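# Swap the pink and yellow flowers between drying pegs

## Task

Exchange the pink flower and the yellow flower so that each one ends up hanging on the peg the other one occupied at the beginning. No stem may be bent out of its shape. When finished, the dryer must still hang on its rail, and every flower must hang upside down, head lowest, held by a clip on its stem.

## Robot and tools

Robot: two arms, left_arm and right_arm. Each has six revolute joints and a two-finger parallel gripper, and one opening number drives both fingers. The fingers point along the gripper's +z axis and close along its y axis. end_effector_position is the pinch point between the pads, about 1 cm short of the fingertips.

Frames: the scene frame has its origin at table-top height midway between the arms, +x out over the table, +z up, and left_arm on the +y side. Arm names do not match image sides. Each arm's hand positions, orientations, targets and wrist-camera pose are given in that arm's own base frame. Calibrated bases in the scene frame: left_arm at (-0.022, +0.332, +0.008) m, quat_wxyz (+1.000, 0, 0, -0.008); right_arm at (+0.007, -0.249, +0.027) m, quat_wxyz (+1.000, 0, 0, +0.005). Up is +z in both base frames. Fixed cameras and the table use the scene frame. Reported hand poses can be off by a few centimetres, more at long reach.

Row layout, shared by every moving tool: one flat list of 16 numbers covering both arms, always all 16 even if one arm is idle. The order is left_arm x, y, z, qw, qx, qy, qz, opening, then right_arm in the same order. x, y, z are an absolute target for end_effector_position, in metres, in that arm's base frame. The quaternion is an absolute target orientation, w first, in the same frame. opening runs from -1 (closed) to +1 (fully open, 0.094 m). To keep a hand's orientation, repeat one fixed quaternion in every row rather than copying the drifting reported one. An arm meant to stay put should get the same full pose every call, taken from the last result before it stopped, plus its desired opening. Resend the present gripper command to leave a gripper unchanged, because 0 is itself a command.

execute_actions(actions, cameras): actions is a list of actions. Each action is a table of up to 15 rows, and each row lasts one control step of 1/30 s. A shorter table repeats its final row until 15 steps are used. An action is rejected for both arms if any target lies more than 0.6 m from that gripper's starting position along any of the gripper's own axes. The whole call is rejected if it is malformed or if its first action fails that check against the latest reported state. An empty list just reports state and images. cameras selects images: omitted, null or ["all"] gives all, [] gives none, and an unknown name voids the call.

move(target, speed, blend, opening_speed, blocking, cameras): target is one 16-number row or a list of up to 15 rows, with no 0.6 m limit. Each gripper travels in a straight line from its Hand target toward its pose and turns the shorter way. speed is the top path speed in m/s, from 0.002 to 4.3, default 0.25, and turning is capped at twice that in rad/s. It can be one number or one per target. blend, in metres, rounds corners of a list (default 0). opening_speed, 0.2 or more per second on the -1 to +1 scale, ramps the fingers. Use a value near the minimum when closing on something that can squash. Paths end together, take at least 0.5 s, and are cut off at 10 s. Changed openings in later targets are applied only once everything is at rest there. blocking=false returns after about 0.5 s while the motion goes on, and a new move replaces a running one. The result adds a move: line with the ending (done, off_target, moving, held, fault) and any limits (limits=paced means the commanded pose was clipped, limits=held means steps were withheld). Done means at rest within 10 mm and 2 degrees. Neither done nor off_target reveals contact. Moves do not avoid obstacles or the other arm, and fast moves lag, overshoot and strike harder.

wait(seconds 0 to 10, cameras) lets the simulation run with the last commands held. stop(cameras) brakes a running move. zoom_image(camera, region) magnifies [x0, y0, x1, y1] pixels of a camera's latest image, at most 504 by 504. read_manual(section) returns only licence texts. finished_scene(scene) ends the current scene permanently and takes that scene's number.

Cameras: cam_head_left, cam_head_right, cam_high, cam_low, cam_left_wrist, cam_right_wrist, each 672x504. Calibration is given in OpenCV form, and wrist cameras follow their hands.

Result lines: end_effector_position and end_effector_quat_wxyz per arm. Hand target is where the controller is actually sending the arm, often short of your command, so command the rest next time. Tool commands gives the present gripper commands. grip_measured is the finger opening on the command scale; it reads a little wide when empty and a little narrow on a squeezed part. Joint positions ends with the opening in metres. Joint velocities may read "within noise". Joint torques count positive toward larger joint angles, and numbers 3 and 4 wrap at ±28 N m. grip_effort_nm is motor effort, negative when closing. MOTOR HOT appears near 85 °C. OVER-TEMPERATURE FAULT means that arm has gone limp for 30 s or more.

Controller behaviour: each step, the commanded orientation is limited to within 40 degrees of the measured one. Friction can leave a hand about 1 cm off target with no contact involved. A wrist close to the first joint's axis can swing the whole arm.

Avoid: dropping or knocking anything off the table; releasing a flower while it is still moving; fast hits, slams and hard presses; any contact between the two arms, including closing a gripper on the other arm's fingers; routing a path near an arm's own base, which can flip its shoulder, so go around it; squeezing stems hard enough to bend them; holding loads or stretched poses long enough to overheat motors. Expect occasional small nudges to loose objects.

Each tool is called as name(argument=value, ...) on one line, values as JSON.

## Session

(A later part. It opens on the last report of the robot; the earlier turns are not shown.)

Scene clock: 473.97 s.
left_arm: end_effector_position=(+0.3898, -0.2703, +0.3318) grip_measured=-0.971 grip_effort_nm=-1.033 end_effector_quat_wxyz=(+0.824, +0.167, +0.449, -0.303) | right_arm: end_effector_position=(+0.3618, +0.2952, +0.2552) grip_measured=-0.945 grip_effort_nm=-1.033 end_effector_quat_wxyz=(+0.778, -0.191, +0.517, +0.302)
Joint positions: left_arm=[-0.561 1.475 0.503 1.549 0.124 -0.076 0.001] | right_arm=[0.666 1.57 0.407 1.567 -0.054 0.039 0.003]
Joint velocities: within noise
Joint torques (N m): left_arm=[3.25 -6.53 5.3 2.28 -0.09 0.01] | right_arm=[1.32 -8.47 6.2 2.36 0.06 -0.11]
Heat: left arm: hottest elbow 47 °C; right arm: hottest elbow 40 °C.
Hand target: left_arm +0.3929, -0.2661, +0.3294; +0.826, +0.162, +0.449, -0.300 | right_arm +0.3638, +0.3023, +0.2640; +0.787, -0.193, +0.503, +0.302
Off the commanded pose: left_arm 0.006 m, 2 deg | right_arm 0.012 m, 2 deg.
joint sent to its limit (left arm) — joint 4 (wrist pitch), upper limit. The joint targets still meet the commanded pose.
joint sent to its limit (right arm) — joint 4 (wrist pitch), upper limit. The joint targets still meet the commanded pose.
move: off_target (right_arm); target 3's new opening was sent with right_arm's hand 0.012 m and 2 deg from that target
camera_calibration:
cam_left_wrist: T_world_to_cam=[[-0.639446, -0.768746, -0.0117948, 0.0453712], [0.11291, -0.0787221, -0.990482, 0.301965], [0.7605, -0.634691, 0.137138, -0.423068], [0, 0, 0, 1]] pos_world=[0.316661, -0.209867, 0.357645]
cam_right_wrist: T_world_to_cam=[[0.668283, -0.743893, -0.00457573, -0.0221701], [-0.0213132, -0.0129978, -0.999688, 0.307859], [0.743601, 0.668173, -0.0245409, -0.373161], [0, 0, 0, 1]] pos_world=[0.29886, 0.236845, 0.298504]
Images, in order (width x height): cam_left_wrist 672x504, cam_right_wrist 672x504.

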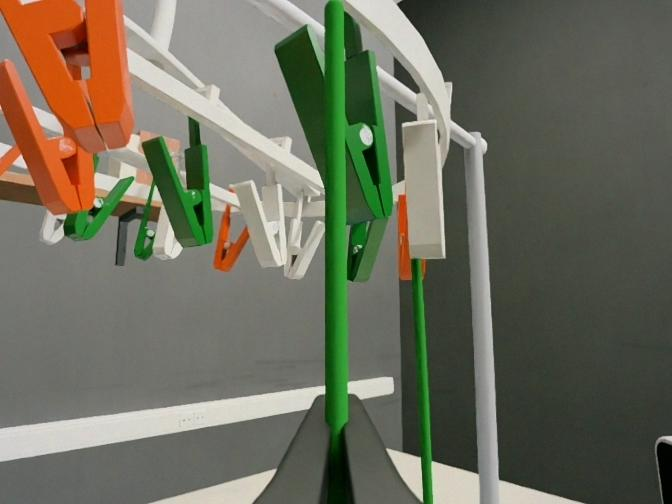

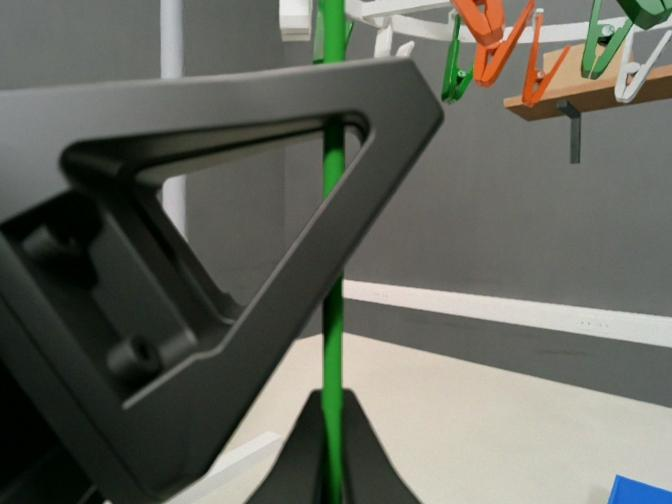

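Now release R, retreat, and go squeeze the yellow's peg again.

move(target=[[0.393, -0.2660, 0.329, 0.8335, 0.1579, 0.4339, -0.3034, -0.98, 0.364, 0.3025, 0.264, 0.787, -0.1925, 0.501, 0.3021, 0.0],[0.393, -0.2660, 0.329, 0.8335, 0.1579, 0.4339, -0.3034, -0.98, 0.29, 0.230, 0.264, 0.787, -0.1925, 0.501, 0.3021, 0.0],[0.37, -0.25, 0.329, 0.8335, 0.1579, 0.4339, -0.3034, -0.98, 0.29, 0.08, 0.40, 0.70, -0.22, 0.63, 0.25, 0.0],[0.37, -0.25, 0.329, 0.8335, 0.1579, 0.4339, -0.3034, -0.98, 0.396, 0.082, 0.447, 0.646, -0.2876, 0.646, 0.2876, 0.07]], speed=[0.08,0.08,0.15,0.15], opening_speed=0.6, cameras=["cam_right_wrist","cam_left_wrist"])

move(target=[0.37, -0.25, 0.329, 0.8335, 0.1579, 0.4339, -0.3034, -0.98, 0.4435, 0.137, 0.449, 0.646, -0.2876, 0.646, 0.2876, 0.07], speed=0.08, cameras=["cam_right_wrist"])

Scene clock: 484.20 s.
left_arm: end_effector_position=(+0.3704, -0.2548, +0.3234) grip_measured=-0.972 grip_effort_nm=-1.067 end_effector_quat_wxyz=(+0.820, +0.164, +0.456, -0.304) | right_arm: end_effector_position=(+0.3907, +0.0782, +0.4168) grip_measured=+0.068 grip_effort_nm=0.076 end_effector_quat_wxyz=(+0.632, -0.269, +0.663, +0.298)
Joint positions: left_arm=[-0.555 1.433 0.429 1.568 0.123 -0.087 0.001] | right_arm=[-0.172 0.854 0.758 0.053 -0.998 0.019 0.05]
Joint velocities: within noise
Joint torques (N m): left_arm=[3.25 -7.82 5.11 1.54 0.09 0.11] | right_arm=[1.38 -2.37 13.9 1.42 -0.09 -0.13]
Heat: left arm: hottest elbow 46 °C; right arm: hottest elbow 41 °C.
Hand target: left_arm +0.3700, -0.2501, +0.3296; +0.825, +0.162, +0.450, -0.300 | right_arm +0.3942, +0.0816, +0.4464; +0.646, -0.287, +0.646, +0.288
Off the commanded pose: left_arm 0.007 m, 3 deg | right_arm 0.031 m, 3 deg.
joint read past its limit (left arm) — joint 4 (wrist pitch), upper limit.
joint sent to its limit (left arm) — joint 4 (wrist pitch), upper limit. The joint targets still meet the commanded pose.
move: off_target (left_arm, right_arm); target 4's new opening was sent with right_arm's hand 0.031 m and 3 deg from that target
camera_calibration:
cam_left_wrist: T_world_to_cam=[[-0.638822, -0.769354, -0.000439765, 0.040679], [0.0959527, -0.0791058, -0.992238, 0.303812], [0.763347, -0.633906, 0.124356, -0.394064], [0, 0, 0, 1]] pos_world=[0.297643, -0.194469, 0.350476]
cam_right_wrist: T_world_to_cam=[[0.73782, -0.673432, -0.0459574, -0.217492], [-0.324698, -0.294403, -0.898832, 0.565732], [0.591772, 0.678098, -0.435878, -0.0156885], [0, 0, 0, 1]] pos_world=[0.353446, 0.0307258, 0.491665]
Images, in order (width x height): cam_left_wrist 672x504, cam_right_wrist 672x504.

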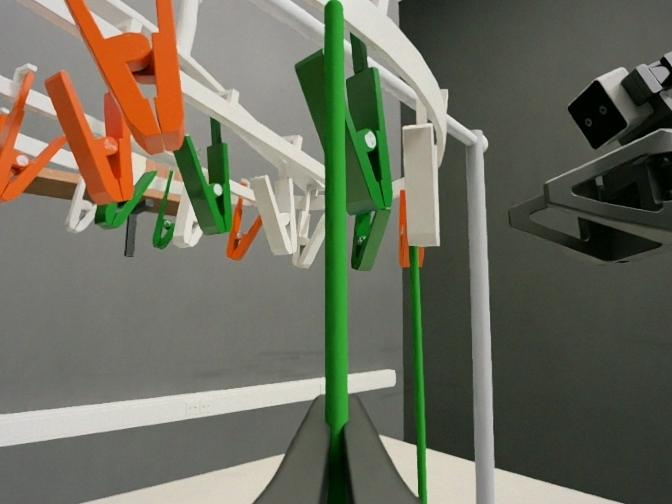

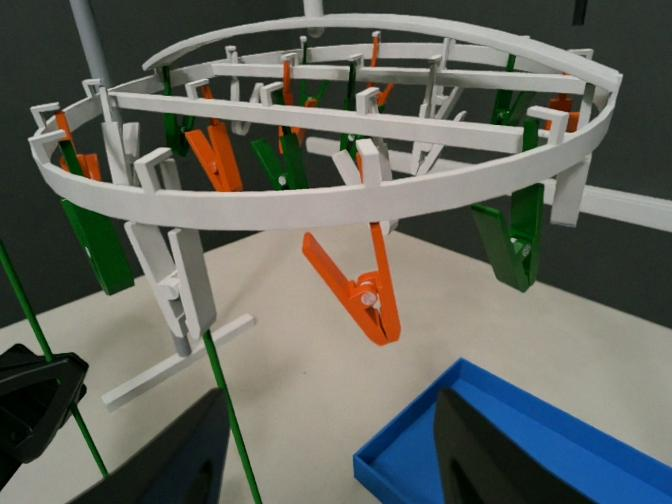

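Scene clock: 485.77 s.
left_arm: end_effector_position=(+0.3704, -0.2548, +0.3234) grip_measured=-0.972 grip_effort_nm=-1.067 end_effector_quat_wxyz=(+0.820, +0.164, +0.456, -0.304) | right_arm: end_effector_position=(+0.4354, +0.1321, +0.4146) grip_measured=+0.069 grip_effort_nm=0.076 end_effector_quat_wxyz=(+0.623, -0.270, +0.670, +0.299)
Joint positions: left_arm=[-0.555 1.433 0.429 1.568 0.123 -0.087 0.001] | right_arm=[0.018 0.981 0.834 0.082 -0.811 0.018 0.05]
Joint velocities: within noise
Joint torques (N m): left_arm=[3.19 -7.77 5.08 1.52 0.09 0.1] | right_arm=[1.32 -4.37 13.85 2.4 0.03 -0.13]
Heat: left arm: hottest elbow 46 °C; right arm: hottest elbow 41 °C.
Hand target: left_arm +0.3700, -0.2501, +0.3296; +0.825, +0.162, +0.450, -0.300 | right_arm +0.4410, +0.1363, +0.4481; +0.646, -0.287, +0.646, +0.288
Off the commanded pose: left_arm 0.007 m, 3 deg | right_arm 0.036 m, 5 deg.
joint read past its limit (left arm) — joint 4 (wrist pitch), upper limit.
joint sent to its limit (left arm) — joint 4 (wrist pitch), upper limit. The joint targets still meet the commanded pose.
move: off_target (left_arm, right_arm)
camera_calibration:
cam_right_wrist: T_world_to_cam=[[0.73919, -0.671163, -0.0560165, -0.211016], [-0.343037, -0.303617, -0.888899, 0.599171], [0.579589, 0.676281, -0.454665, -0.0663004], [0, 0, 0, 1]] pos_world=[0.399946, 0.0851303, 0.490638]
Images, in order (width x height): cam_right_wrist 672x504.

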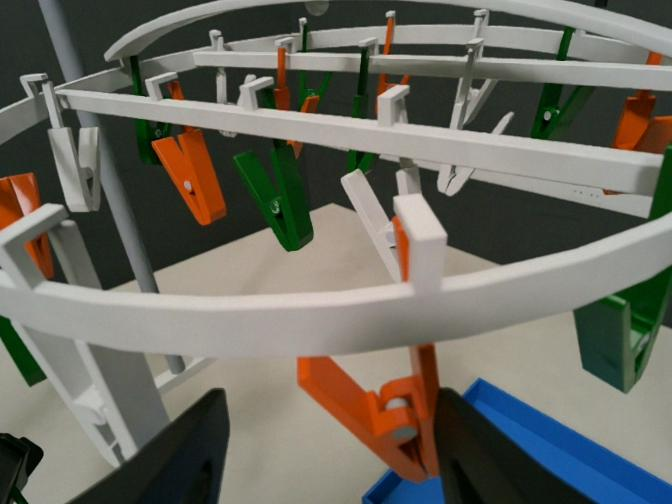

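move(target=[[0.37, -0.25, 0.329, 0.8335, 0.1579, 0.4339, -0.3034, -0.98, 0.418, 0.109, 0.448, 0.646, -0.2876, 0.646, 0.2876, 0.07],[0.37, -0.25, 0.329, 0.8335, 0.1579, 0.4339, -0.3034, -0.98, 0.425, 0.102, 0.448, 0.646, -0.2876, 0.646, 0.2876, 0.07]], speed=0.08, cameras=["cam_right_wrist"])

Scene clock: 489.13 s.
left_arm: end_effector_position=(+0.3704, -0.2548, +0.3234) grip_measured=-0.972 grip_effort_nm=-1.072 end_effector_quat_wxyz=(+0.820, +0.164, +0.456, -0.304) | right_arm: end_effector_position=(+0.4191, +0.1062, +0.4335) grip_measured=+0.069 grip_effort_nm=0.071 end_effector_quat_wxyz=(+0.636, -0.281, +0.653, +0.298)
Joint positions: left_arm=[-0.555 1.433 0.429 1.568 0.123 -0.087 0.001] | right_arm=[-0.072 0.935 0.835 0.08 -0.917 0.015 0.05]
Joint velocities: within noise
Joint torques (N m): left_arm=[3.25 -7.82 5.11 1.52 0.09 0.1] | right_arm=[-0.15 -3.72 11.89 1.7 -0.1 -0.11]
Heat: left arm: hottest elbow 46 °C; right arm: hottest elbow 42 °C.
Hand target: left_arm +0.3700, -0.2501, +0.3296; +0.825, +0.162, +0.450, -0.300 | right_arm +0.4246, +0.1020, +0.4478; +0.646, -0.287, +0.646, +0.288
Off the commanded pose: left_arm 0.007 m, 3 deg | right_arm 0.016 m, 2 deg.
joint read past its limit (left arm) — joint 4 (wrist pitch), upper limit.
joint sent to its limit (left arm) — joint 4 (wrist pitch), upper limit. The joint targets still meet the commanded pose.
move: off_target (left_arm, right_arm)
camera_calibration:
cam_right_wrist: T_world_to_cam=[[0.751391, -0.659457, -0.022998, -0.236019], [-0.297074, -0.306956, -0.904171, 0.59025], [0.589202, 0.686218, -0.426552, -0.047965], [0, 0, 0, 1]] pos_world=[0.380951, 0.0584514, 0.507799]
Images, in order (width x height): cam_right_wrist 672x504.

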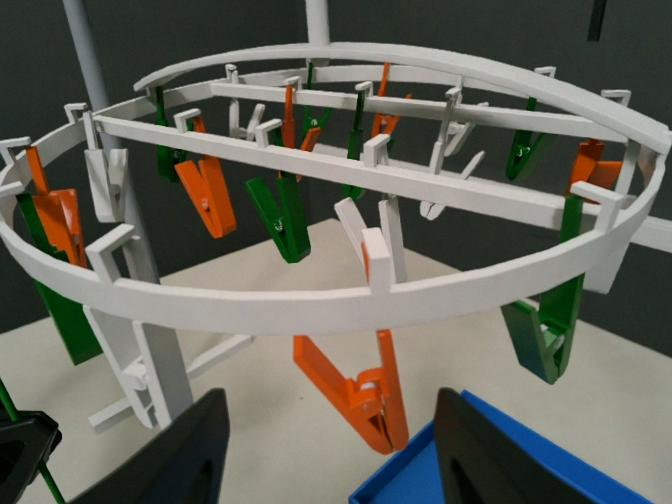

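move(target=[[0.37, -0.25, 0.329, 0.8335, 0.1579, 0.4339, -0.3034, -0.98, 0.425, 0.100, 0.446, 0.646, -0.2876, 0.646, 0.2876, 0.07],[0.37, -0.25, 0.329, 0.8335, 0.1579, 0.4339, -0.3034, -0.98, 0.448, 0.1285, 0.446, 0.646, -0.2876, 0.646, 0.2876, 0.07]], speed=0.08, cameras=["cam_right_wrist"])

Scene clock: 493.30 s.
left_arm: end_effector_position=(+0.3704, -0.2548, +0.3234) grip_measured=-0.972 grip_effort_nm=-1.067 end_effector_quat_wxyz=(+0.820, +0.164, +0.456, -0.304) | right_arm: end_effector_position=(+0.4400, +0.1242, +0.4108) grip_measured=+0.069 grip_effort_nm=0.071 end_effector_quat_wxyz=(+0.623, -0.270, +0.670, +0.300)
Joint positions: left_arm=[-0.555 1.433 0.429 1.568 0.123 -0.087 0.001] | right_arm=[-0.007 0.997 0.835 0.095 -0.837 0.015 0.05]
Joint velocities: within noise
Joint torques (N m): left_arm=[3.25 -7.77 5.09 1.52 0.09 0.1] | right_arm=[1.38 -4.84 13.86 2.45 0.01 -0.11]
Heat: left arm: hottest elbow 45 °C; right arm: hottest elbow 43 °C.
Hand target: left_arm +0.3700, -0.2501, +0.3296; +0.825, +0.162, +0.450, -0.300 | right_arm +0.4455, +0.1280, +0.4453; +0.646, -0.287, +0.646, +0.288
Off the commanded pose: left_arm 0.007 m, 3 deg | right_arm 0.036 m, 5 deg.
joint read past its limit (left arm) — joint 4 (wrist pitch), upper limit.
joint sent to its limit (left arm) — joint 4 (wrist pitch), upper limit. The joint targets still meet the commanded pose.
move: off_target (left_arm, right_arm)
camera_calibration:
cam_right_wrist: T_world_to_cam=[[0.739956, -0.670243, -0.0569149, -0.220089], [-0.343548, -0.303821, -0.888632, 0.595103], [0.578308, 0.677101, -0.455075, -0.0647466], [0, 0, 0, 1]] pos_world=[0.404746, 0.077132, 0.486836]
Images, in order (width x height): cam_right_wrist 672x504.

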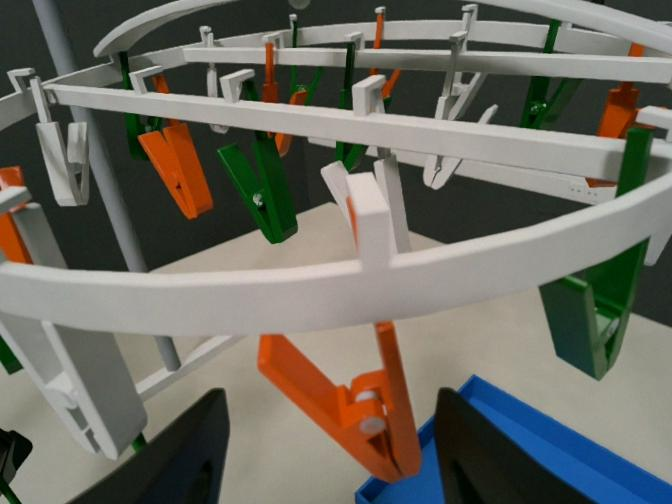

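move(target=[[0.37, -0.25, 0.329, 0.8335, 0.1579, 0.4339, -0.3034, -0.98, 0.4575, 0.139, 0.449, 0.646, -0.2876, 0.646, 0.2876, 0.07]], speed=0.06, cameras=["cam_right_wrist"])

Scene clock: 495.63 s.
left_arm: end_effector_position=(+0.3704, -0.2548, +0.3234) grip_measured=-0.972 grip_effort_nm=-1.067 end_effector_quat_wxyz=(+0.820, +0.164, +0.456, -0.304) | right_arm: end_effector_position=(+0.4489, +0.1339, +0.4151) grip_measured=+0.069 grip_effort_nm=0.071 end_effector_quat_wxyz=(+0.624, -0.271, +0.670, +0.298)
Joint positions: left_arm=[-0.555 1.433 0.429 1.568 0.123 -0.087 0.001] | right_arm=[0.023 1.022 0.86 0.098 -0.807 0.015 0.05]
Joint velocities: within noise
Joint torques (N m): left_arm=[3.19 -7.77 5.09 1.52 0.09 0.1] | right_arm=[1.44 -5.13 13.93 2.44 0.01 -0.11]
Heat: left arm: hottest elbow 45 °C; right arm: hottest elbow 44 °C.
Hand target: left_arm +0.3700, -0.2501, +0.3296; +0.825, +0.162, +0.450, -0.300 | right_arm +0.4552, +0.1383, +0.4482; +0.646, -0.287, +0.646, +0.288
Off the commanded pose: left_arm 0.007 m, 3 deg | right_arm 0.035 m, 4 deg.
joint read past its limit (left arm) — joint 4 (wrist pitch), upper limit.
joint sent to its limit (left arm) — joint 4 (wrist pitch), upper limit. The joint targets still meet the commanded pose.
move: off_target (left_arm, right_arm)
camera_calibration:
cam_right_wrist: T_world_to_cam=[[0.739455, -0.671138, -0.0527298, -0.22127], [-0.340455, -0.305238, -0.889337, 0.604047], [0.580772, 0.675577, -0.454202, -0.0757199], [0, 0, 0, 1]] pos_world=[0.413246, 0.0870304, 0.491142]
Images, in order (width x height): cam_right_wrist 672x504.

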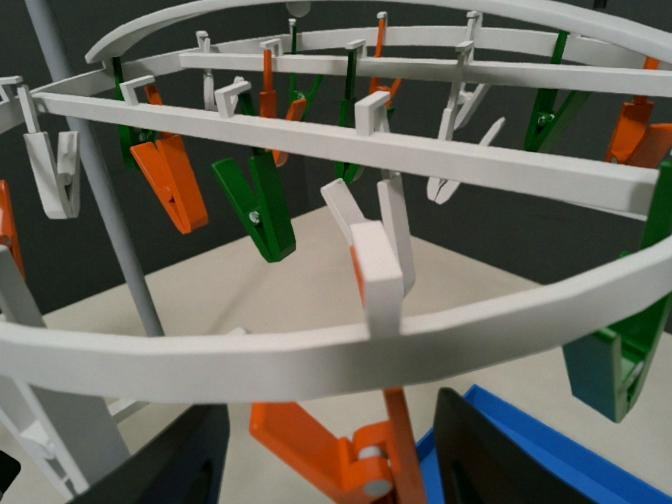

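move(target=[[0.35, -0.26, 0.29, 0.8335, 0.1579, 0.4339, -0.3034, -0.98, 0.4575, 0.139, 0.449, 0.646, -0.2876, 0.646, 0.2876, -0.72],[0.34, -0.33, 0.28, 0.887, 0, 0.4617, 0, -0.98, 0.4575, 0.139, 0.449, 0.646, -0.2876, 0.646, 0.2876, -0.72],[0.35, -0.412, 0.28, 0.887, 0, 0.4617, 0, -0.98, 0.4575, 0.139, 0.449, 0.646, -0.2876, 0.646, 0.2876, -0.72]], speed=0.1, opening_speed=0.3)

Scene clock: 509.43 s.
left_arm: end_effector_position=(+0.3482, -0.3994, +0.2747) grip_measured=-0.972 grip_effort_nm=-1.057 end_effector_quat_wxyz=(+0.820, +0.058, +0.569, -0.026) | right_arm: end_effector_position=(+0.4489, +0.1339, +0.4151) grip_measured=-0.579 grip_effort_nm=-1.038 end_effector_quat_wxyz=(+0.624, -0.271, +0.670, +0.298)
Joint positions: left_arm=[-1.108 1.732 0.745 1.568 -0.889 0.54 0.001] | right_arm=[0.023 1.022 0.86 0.098 -0.806 0.015 0.02]
Joint velocities: within noise
Joint torques (N m): left_arm=[1.96 -9.52 7.8 1.32 0.2 0.16] | right_arm=[1.26 -5.19 13.98 2.41 0.03 -0.11]
Heat: left arm: hottest elbow 44 °C; right arm: hottest elbow 46 °C.
Hand target: left_arm +0.3499, -0.4116, +0.2804; +0.823, +0.055, +0.565, -0.030 | right_arm +0.4552, +0.1383, +0.4482; +0.646, -0.287, +0.646, +0.288
Off the commanded pose: left_arm 0.014 m, 16 deg | right_arm 0.035 m, 4 deg.
joint read past its limit (left arm) — joint 4 (wrist pitch), upper limit.
joint sent to its limit (left arm) — joint 4 (wrist pitch), upper limit. The joint targets are off in orientation, not in position.
move: off_target (left_arm, right_arm)
camera_calibration:
cam_left_wrist: T_world_to_cam=[[-0.0991702, -0.992214, -0.0753415, -0.341194], [-0.0717009, 0.0826433, -0.993997, 0.369747], [0.992484, -0.0931727, -0.0793384, -0.270466], [0, 0, 0, 1]] pos_world=[0.261108, -0.394295, 0.320362]
cam_right_wrist: T_world_to_cam=[[0.739136, -0.671489, -0.0527266, -0.221109], [-0.340605, -0.305086, -0.889332, 0.604093], [0.58109, 0.675296, -0.454212, -0.0758212], [0, 0, 0, 1]] pos_world=[0.413246, 0.0870298, 0.491142]

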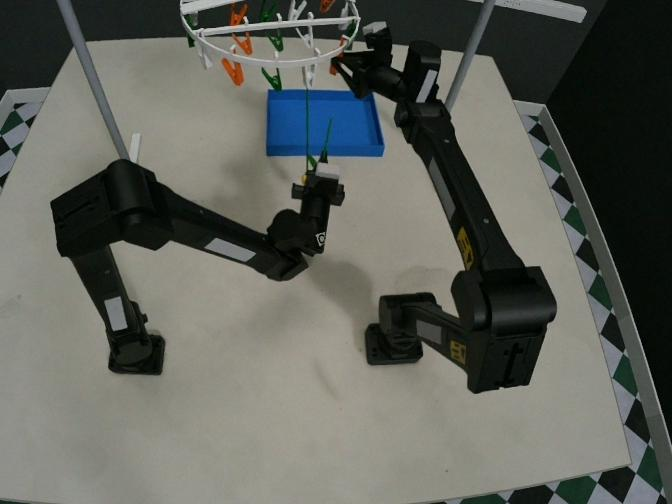

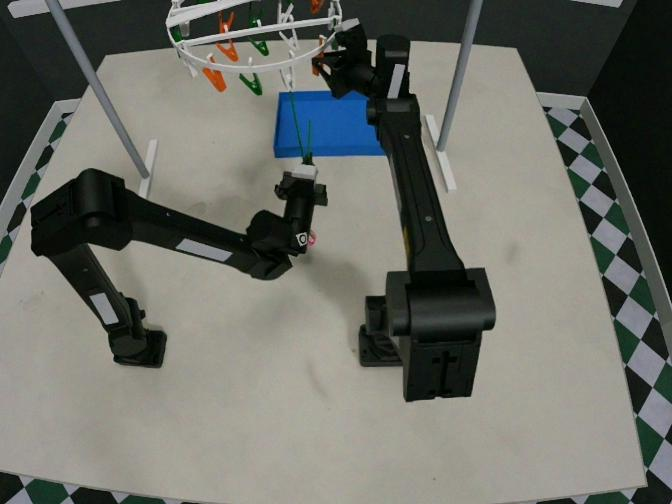

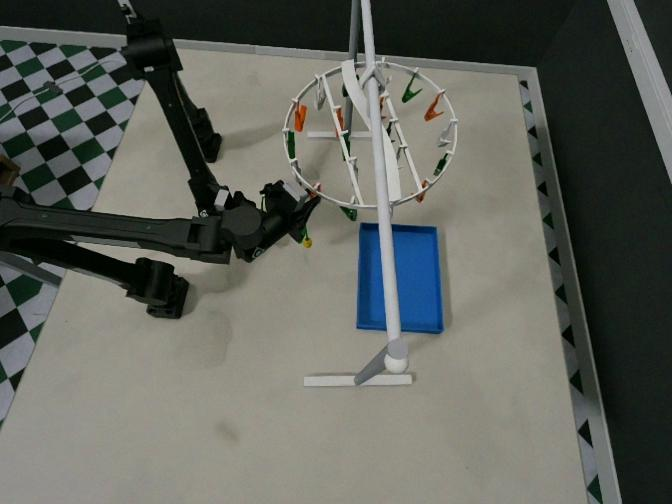

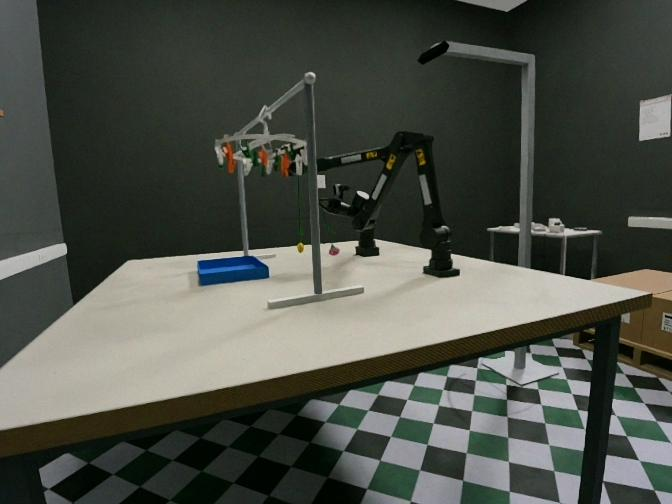

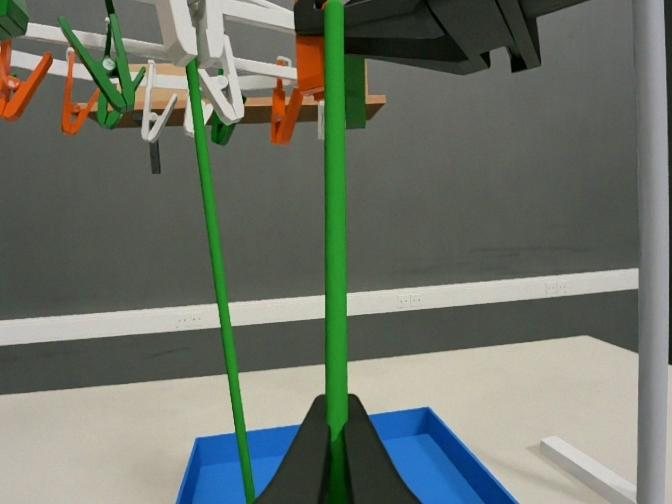

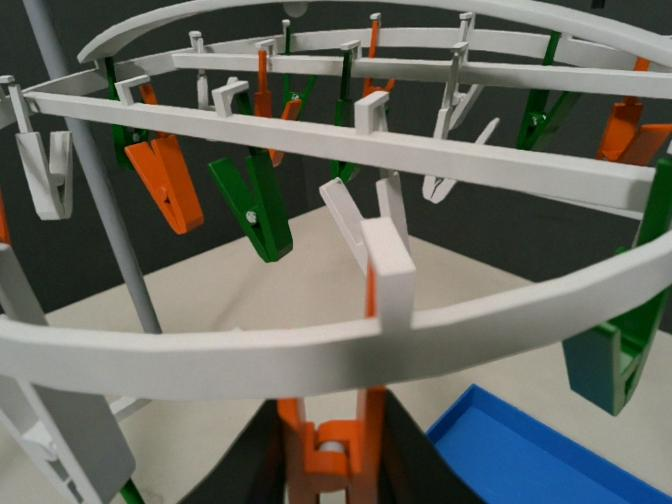

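move(target=[[0.44, -0.418, 0.268, 0.887, 0, 0.4617, 0, -0.98, 0.4575, 0.139, 0.449, 0.646, -0.2876, 0.646, 0.2876, -0.72]], speed=0.08, cameras=["cam_left_wrist","cam_low"])

zoom_image(camera="cam_low", region=[270, 130, 350, 270])

Scene clock: 514.07 s.
left_arm: end_effector_position=(+0.4307, -0.4120, +0.2633) grip_measured=-0.972 grip_effort_nm=-1.067 end_effector_quat_wxyz=(+0.837, +0.047, +0.545, -0.012) | right_arm: end_effector_position=(+0.4489, +0.1339, +0.4151) grip_measured=-0.579 grip_effort_nm=-1.038 end_effector_quat_wxyz=(+0.624, -0.271, +0.670, +0.298)
Joint positions: left_arm=[-0.965 1.89 0.918 1.568 -0.772 0.513 0.001] | right_arm=[0.023 1.022 0.86 0.098 -0.806 0.015 0.02]
Joint velocities: within noise
Joint torques (N m): left_arm=[3.14 -11.69 7.97 1.36 0.36 -0.07] | right_arm=[1.26 -4.95 13.93 2.37 0.01 -0.12]
Heat: left arm: hottest elbow 44 °C; right arm: hottest elbow 46 °C.
Hand target: left_arm +0.4399, -0.4176, +0.2683; +0.841, +0.036, +0.540, -0.018 | right_arm +0.4552, +0.1383, +0.4482; +0.646, -0.287, +0.646, +0.288
Off the commanded pose: left_arm 0.012 m, 12 deg | right_arm 0.035 m, 4 deg.
joint read past its limit (left arm) — joint 4 (wrist pitch), upper limit.
joint sent to its limit (left arm) — joint 4 (wrist pitch), upper limit. The joint targets are off in orientation, not in position.
move: off_target (left_arm, right_arm)
camera_calibration:
cam_left_wrist: T_world_to_cam=[[-0.0599156, -0.995299, -0.0760969, -0.364299], [-0.0148054, 0.0771116, -0.996913, 0.339362], [0.998094, -0.058604, -0.019356, -0.358467], [0, 0, 0, 1]] pos_world=[0.340981, -0.409763, 0.303654]
Images, in order (width x height): cam_low 672x504, cam_left_wrist 672x504.

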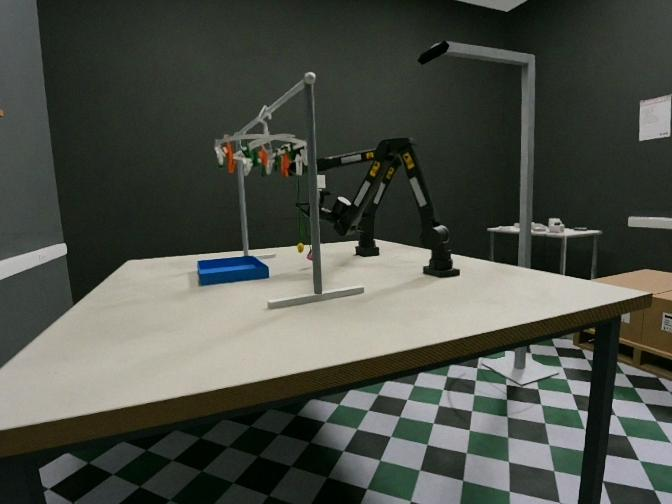

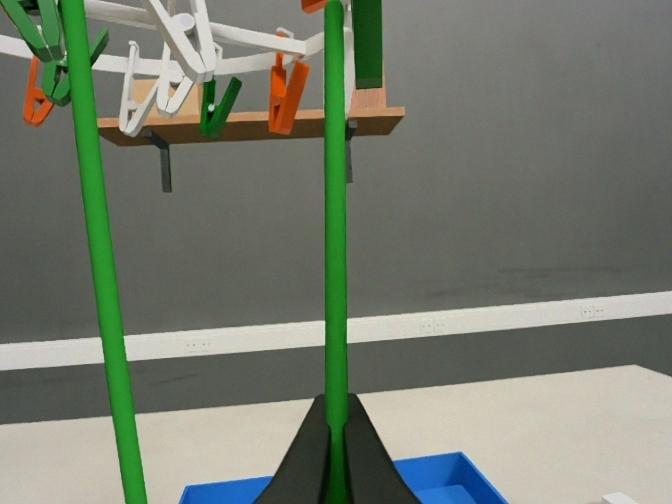

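Scaled by 3.600 from the camera's 672x504 image, which has a finer 960x720 frame.

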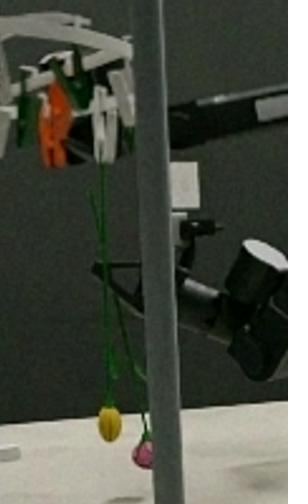

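move(target=[[0.458, -0.418, 0.29, 0.884, 0.0774, 0.460, -0.0403, -0.98, 0.4575, 0.139, 0.449, 0.646, -0.2876, 0.646, 0.2876, -0.72]], speed=0.08, cameras=["cam_left_wrist","cam_low","cam_high"])

zoom_image(camera="cam_low", region=[270, 130, 350, 270])

Scene clock: 520.67 s.
left_arm: end_effector_position=(+0.4486, -0.4147, +0.2787) grip_measured=-0.972 grip_effort_nm=-1.067 end_effector_quat_wxyz=(+0.860, +0.106, +0.498, -0.038) | right_arm: end_effector_position=(+0.4489, +0.1339, +0.4151) grip_measured=-0.579 grip_effort_nm=-1.033 end_effector_quat_wxyz=(+0.624, -0.271, +0.670, +0.298)
Joint positions: left_arm=[-0.893 1.89 0.923 1.568 -0.549 0.509 0.001] | right_arm=[0.023 1.022 0.86 0.098 -0.806 0.015 0.02]
Joint velocities: within noise
Joint torques (N m): left_arm=[3.25 -12.57 8.05 1.43 0.3 -0.08] | right_arm=[1.32 -5.19 13.91 2.43 0.01 -0.11]
Heat: left arm: hottest elbow 44 °C; right arm: hottest elbow 47 °C.
Hand target: left_arm +0.4577, -0.4176, +0.2905; +0.866, +0.092, +0.489, -0.044 | right_arm +0.4552, +0.1383, +0.4482; +0.646, -0.287, +0.646, +0.288
Off the commanded pose: left_arm 0.015 m, 6 deg | right_arm 0.035 m, 4 deg.
joint read past its limit (left arm) — joint 4 (wrist pitch), upper limit.
joint sent to its limit (left arm) — joint 4 (wrist pitch), upper limit. The joint targets are off in orientation, not in position.
move: off_target (left_arm, right_arm)
camera_calibration:
cam_left_wrist: T_world_to_cam=[[-0.160155, -0.975072, -0.153571, -0.289798], [0.0997312, 0.138799, -0.985286, 0.326112], [0.982041, -0.173114, 0.0750158, -0.442797], [0, 0, 0, 1]] pos_world=[0.355908, -0.404493, 0.310026]
Images, in order (width x height): cam_high 672x504, cam_low 672x504, cam_left_wrist 672x504.

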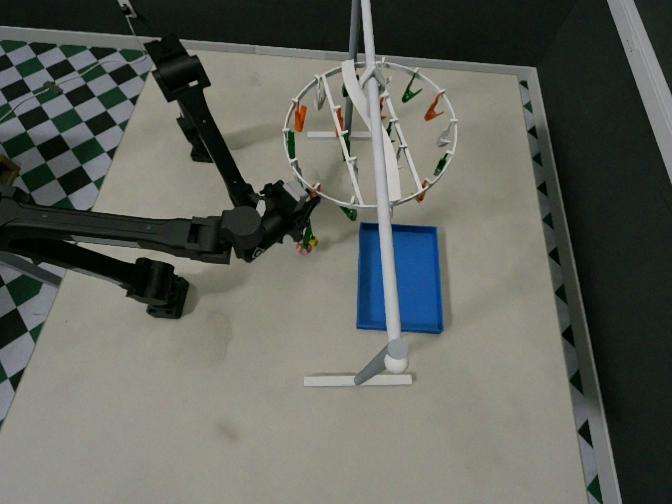

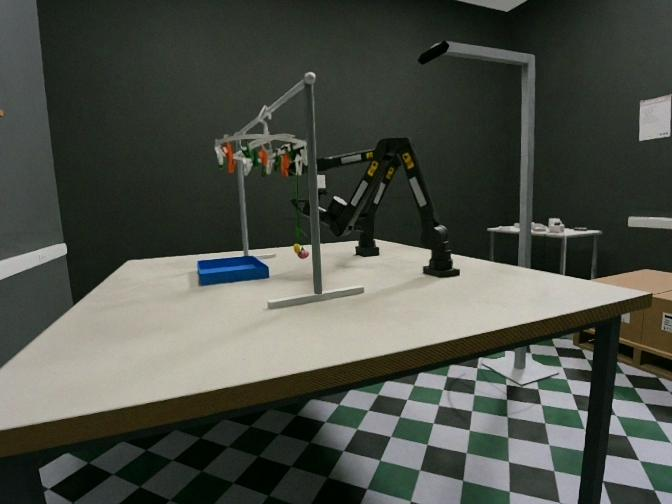

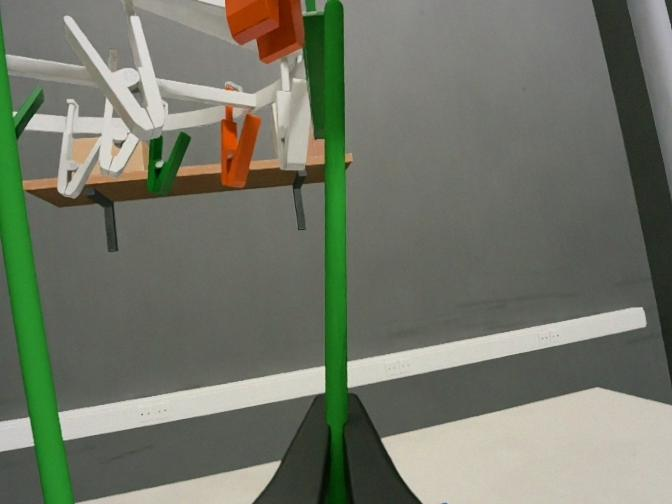

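Scaled by 3.600 from the camera's 672x504 image, which has a finer 960x720 frame.

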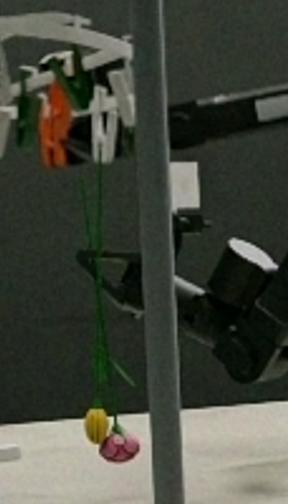

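move(target=[[0.458, -0.418, 0.27, 0.8836, 0.0402, 0.46, -0.0773, -0.98, 0.4575, 0.139, 0.449, 0.646, -0.2876, 0.646, 0.2876, -0.72],[0.474, -0.418, 0.285, 0.8794, 0.0603, 0.4577, -0.1158, -0.98, 0.4575, 0.139, 0.449, 0.646, -0.2876, 0.646, 0.2876, -0.72]], speed=0.08, cameras=["cam_left_wrist","cam_low","cam_high"])

zoom_image(camera="cam_low", region=[270, 130, 350, 270])

Scene clock: 533.43 s.
left_arm: end_effector_position=(+0.4647, -0.4126, +0.2798) grip_measured=-0.972 grip_effort_nm=-1.067 end_effector_quat_wxyz=(+0.860, +0.081, +0.491, -0.111) | right_arm: end_effector_position=(+0.4489, +0.1339, +0.4151) grip_measured=-0.579 grip_effort_nm=-1.038 end_effector_quat_wxyz=(+0.624, -0.271, +0.670, +0.298)
Joint positions: left_arm=[-0.853 1.91 0.945 1.568 -0.477 0.341 0.001] | right_arm=[0.023 1.022 0.86 0.098 -0.806 0.015 0.02]
Joint velocities: within noise
Joint torques (N m): left_arm=[3.08 -11.99 8.09 1.44 0.28 -0.05] | right_arm=[1.26 -4.95 13.91 2.43 0.03 -0.1]
Heat: left arm: hottest elbow 44 °C; right arm: hottest elbow 49 °C.
Hand target: left_arm +0.4739, -0.4176, +0.2852; +0.864, +0.072, +0.485, -0.117 | right_arm +0.4552, +0.1383, +0.4482; +0.646, -0.287, +0.646, +0.288
Off the commanded pose: left_arm 0.012 m, 5 deg | right_arm 0.035 m, 4 deg.
joint read past its limit (left arm) — joint 4 (wrist pitch), upper limit.
joint sent to its limit (left arm) — joint 4 (wrist pitch), upper limit. The joint targets are off in orientation, not in position.
move: off_target (left_arm, right_arm)
camera_calibration:
cam_left_wrist: T_world_to_cam=[[-0.259952, -0.96484, -0.0388445, -0.266519], [0.101331, 0.0127483, -0.994771, 0.275252], [0.96029, -0.262529, 0.0944546, -0.490506], [0, 0, 0, 1]] pos_world=[0.373855, -0.389429, 0.309791]
Images, in order (width x height): cam_high 672x504, cam_low 672x504, cam_left_wrist 672x504.

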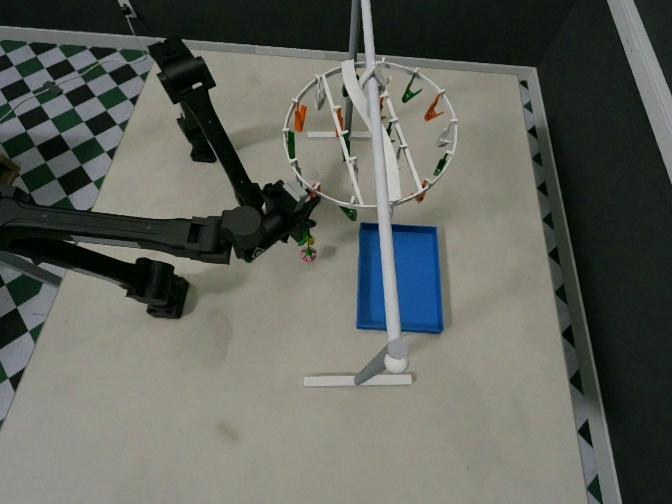

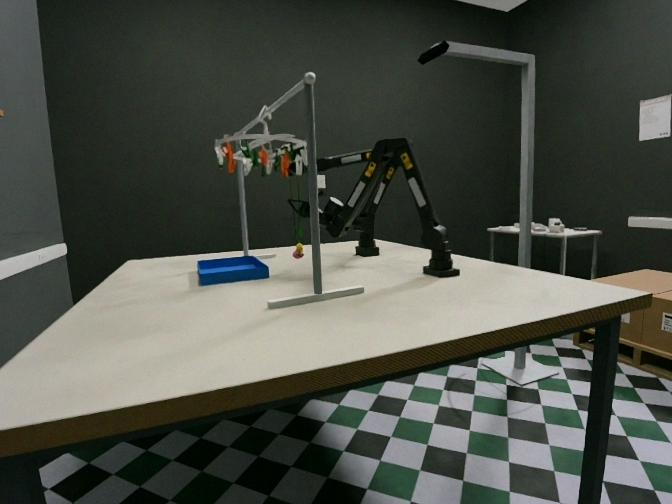

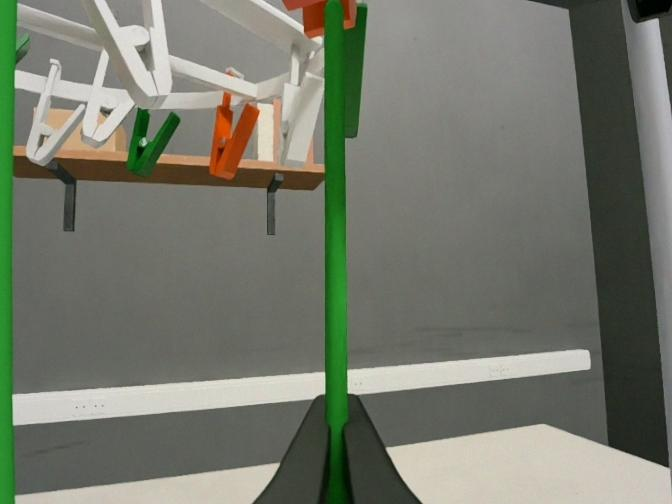

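Scaled by 3.600 from the camera's 672x504 image, which has a finer 960x720 frame.

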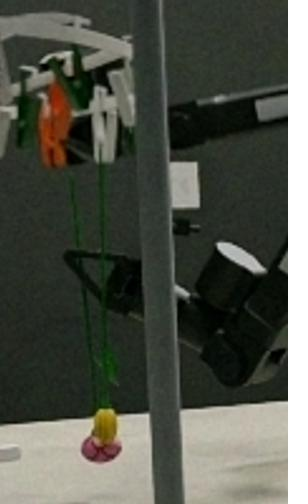

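move(target=[[0.490, -0.420, 0.285, 0.8836, 0.0402, 0.46, -0.0773, -0.98, 0.4575, 0.139, 0.449, 0.646, -0.2876, 0.646, 0.2876, -0.72]], speed=0.05, cameras=["cam_left_wrist","cam_low","cam_high"])

zoom_image(camera="cam_low", region=[270, 140, 310, 200])

zoom_image(camera="cam_left_wrist", region=[230, 0, 430, 150])

Scene clock: 541.60 s.
left_arm: end_effector_position=(+0.4800, -0.4160, +0.2805) grip_measured=-0.972 grip_effort_nm=-1.067 end_effector_quat_wxyz=(+0.863, +0.058, +0.494, -0.086) | right_arm: end_effector_position=(+0.4489, +0.1339, +0.4151) grip_measured=-0.579 grip_effort_nm=-1.033 end_effector_quat_wxyz=(+0.624, -0.271, +0.670, +0.298)
Joint positions: left_arm=[-0.853 1.946 1.008 1.568 -0.539 0.376 0.001] | right_arm=[0.023 1.022 0.86 0.098 -0.806 0.015 0.02]
Joint velocities: within noise
Joint torques (N m): left_arm=[3.14 -12.57 8.31 1.37 0.12 0.17] | right_arm=[1.44 -4.95 13.94 2.43 0.01 -0.11]
Heat: left arm: hottest elbow 44 °C; right arm: hottest elbow 50 °C.
Hand target: left_arm +0.4899, -0.4196, +0.2853; +0.868, +0.051, +0.488, -0.080 | right_arm +0.4552, +0.1383, +0.4482; +0.646, -0.287, +0.646, +0.288
Off the commanded pose: left_arm 0.012 m, 5 deg | right_arm 0.035 m, 4 deg.
joint read past its limit (left arm) — joint 4 (wrist pitch), upper limit.
joint sent to its limit (left arm) — joint 4 (wrist pitch), upper limit. The joint targets are off in orientation, not in position.
move: off_target (left_arm, right_arm)
camera_calibration:
cam_left_wrist: T_world_to_cam=[[-0.193726, -0.98075, -0.0245065, -0.308167], [0.0989985, 0.00530942, -0.995073, 0.272498], [0.976048, -0.195197, 0.0960641, -0.486107], [0, 0, 0, 1]] pos_world=[0.387787, -0.398568, 0.310301]
Images, in order (width x height): cam_high 672x504, cam_low 672x504, cam_left_wrist 672x504.

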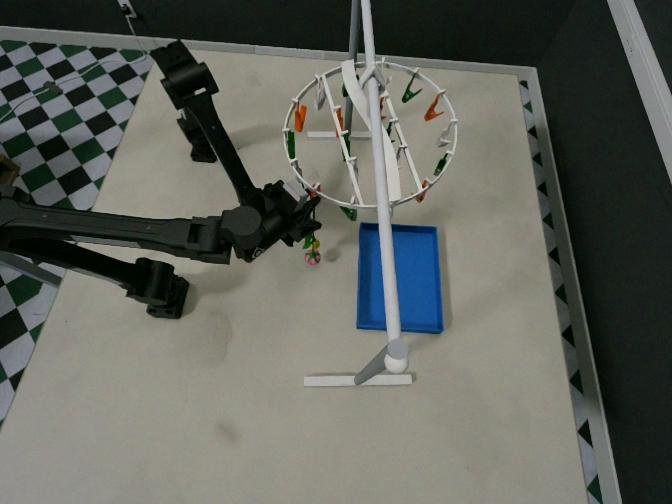

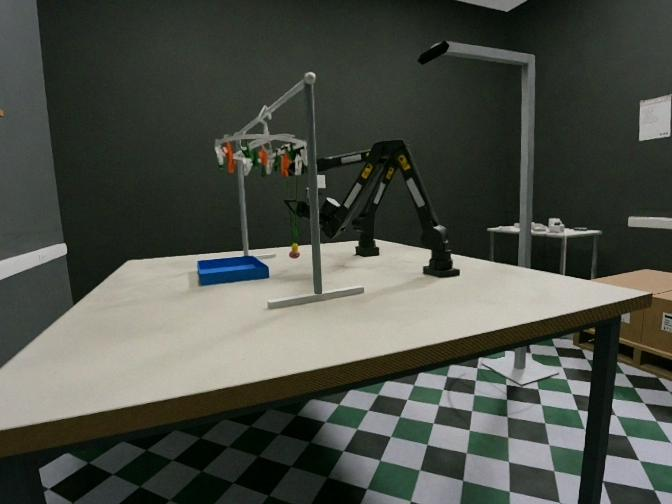

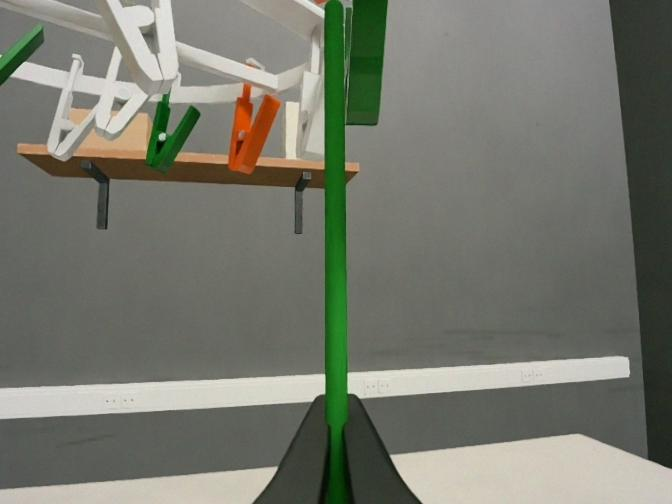

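Scaled by 8.400 from the camera's 672x504 image, which has a finer 960x720 frame.

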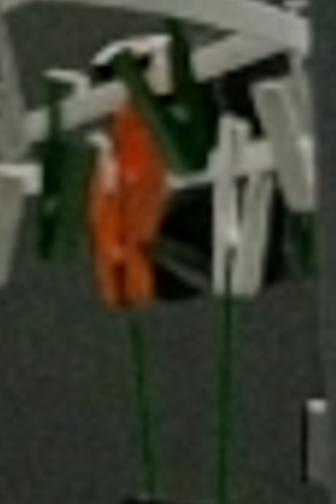

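Scaled by 2.520 from the camera's 672x504 image, which has a finer 960x720 frame.

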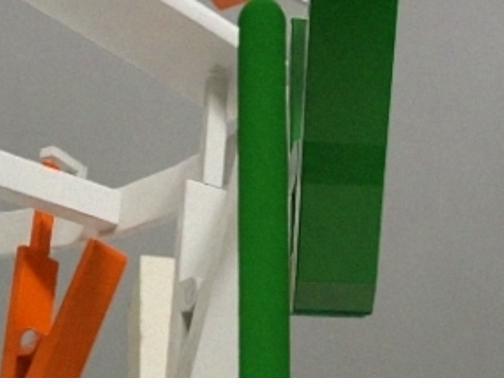

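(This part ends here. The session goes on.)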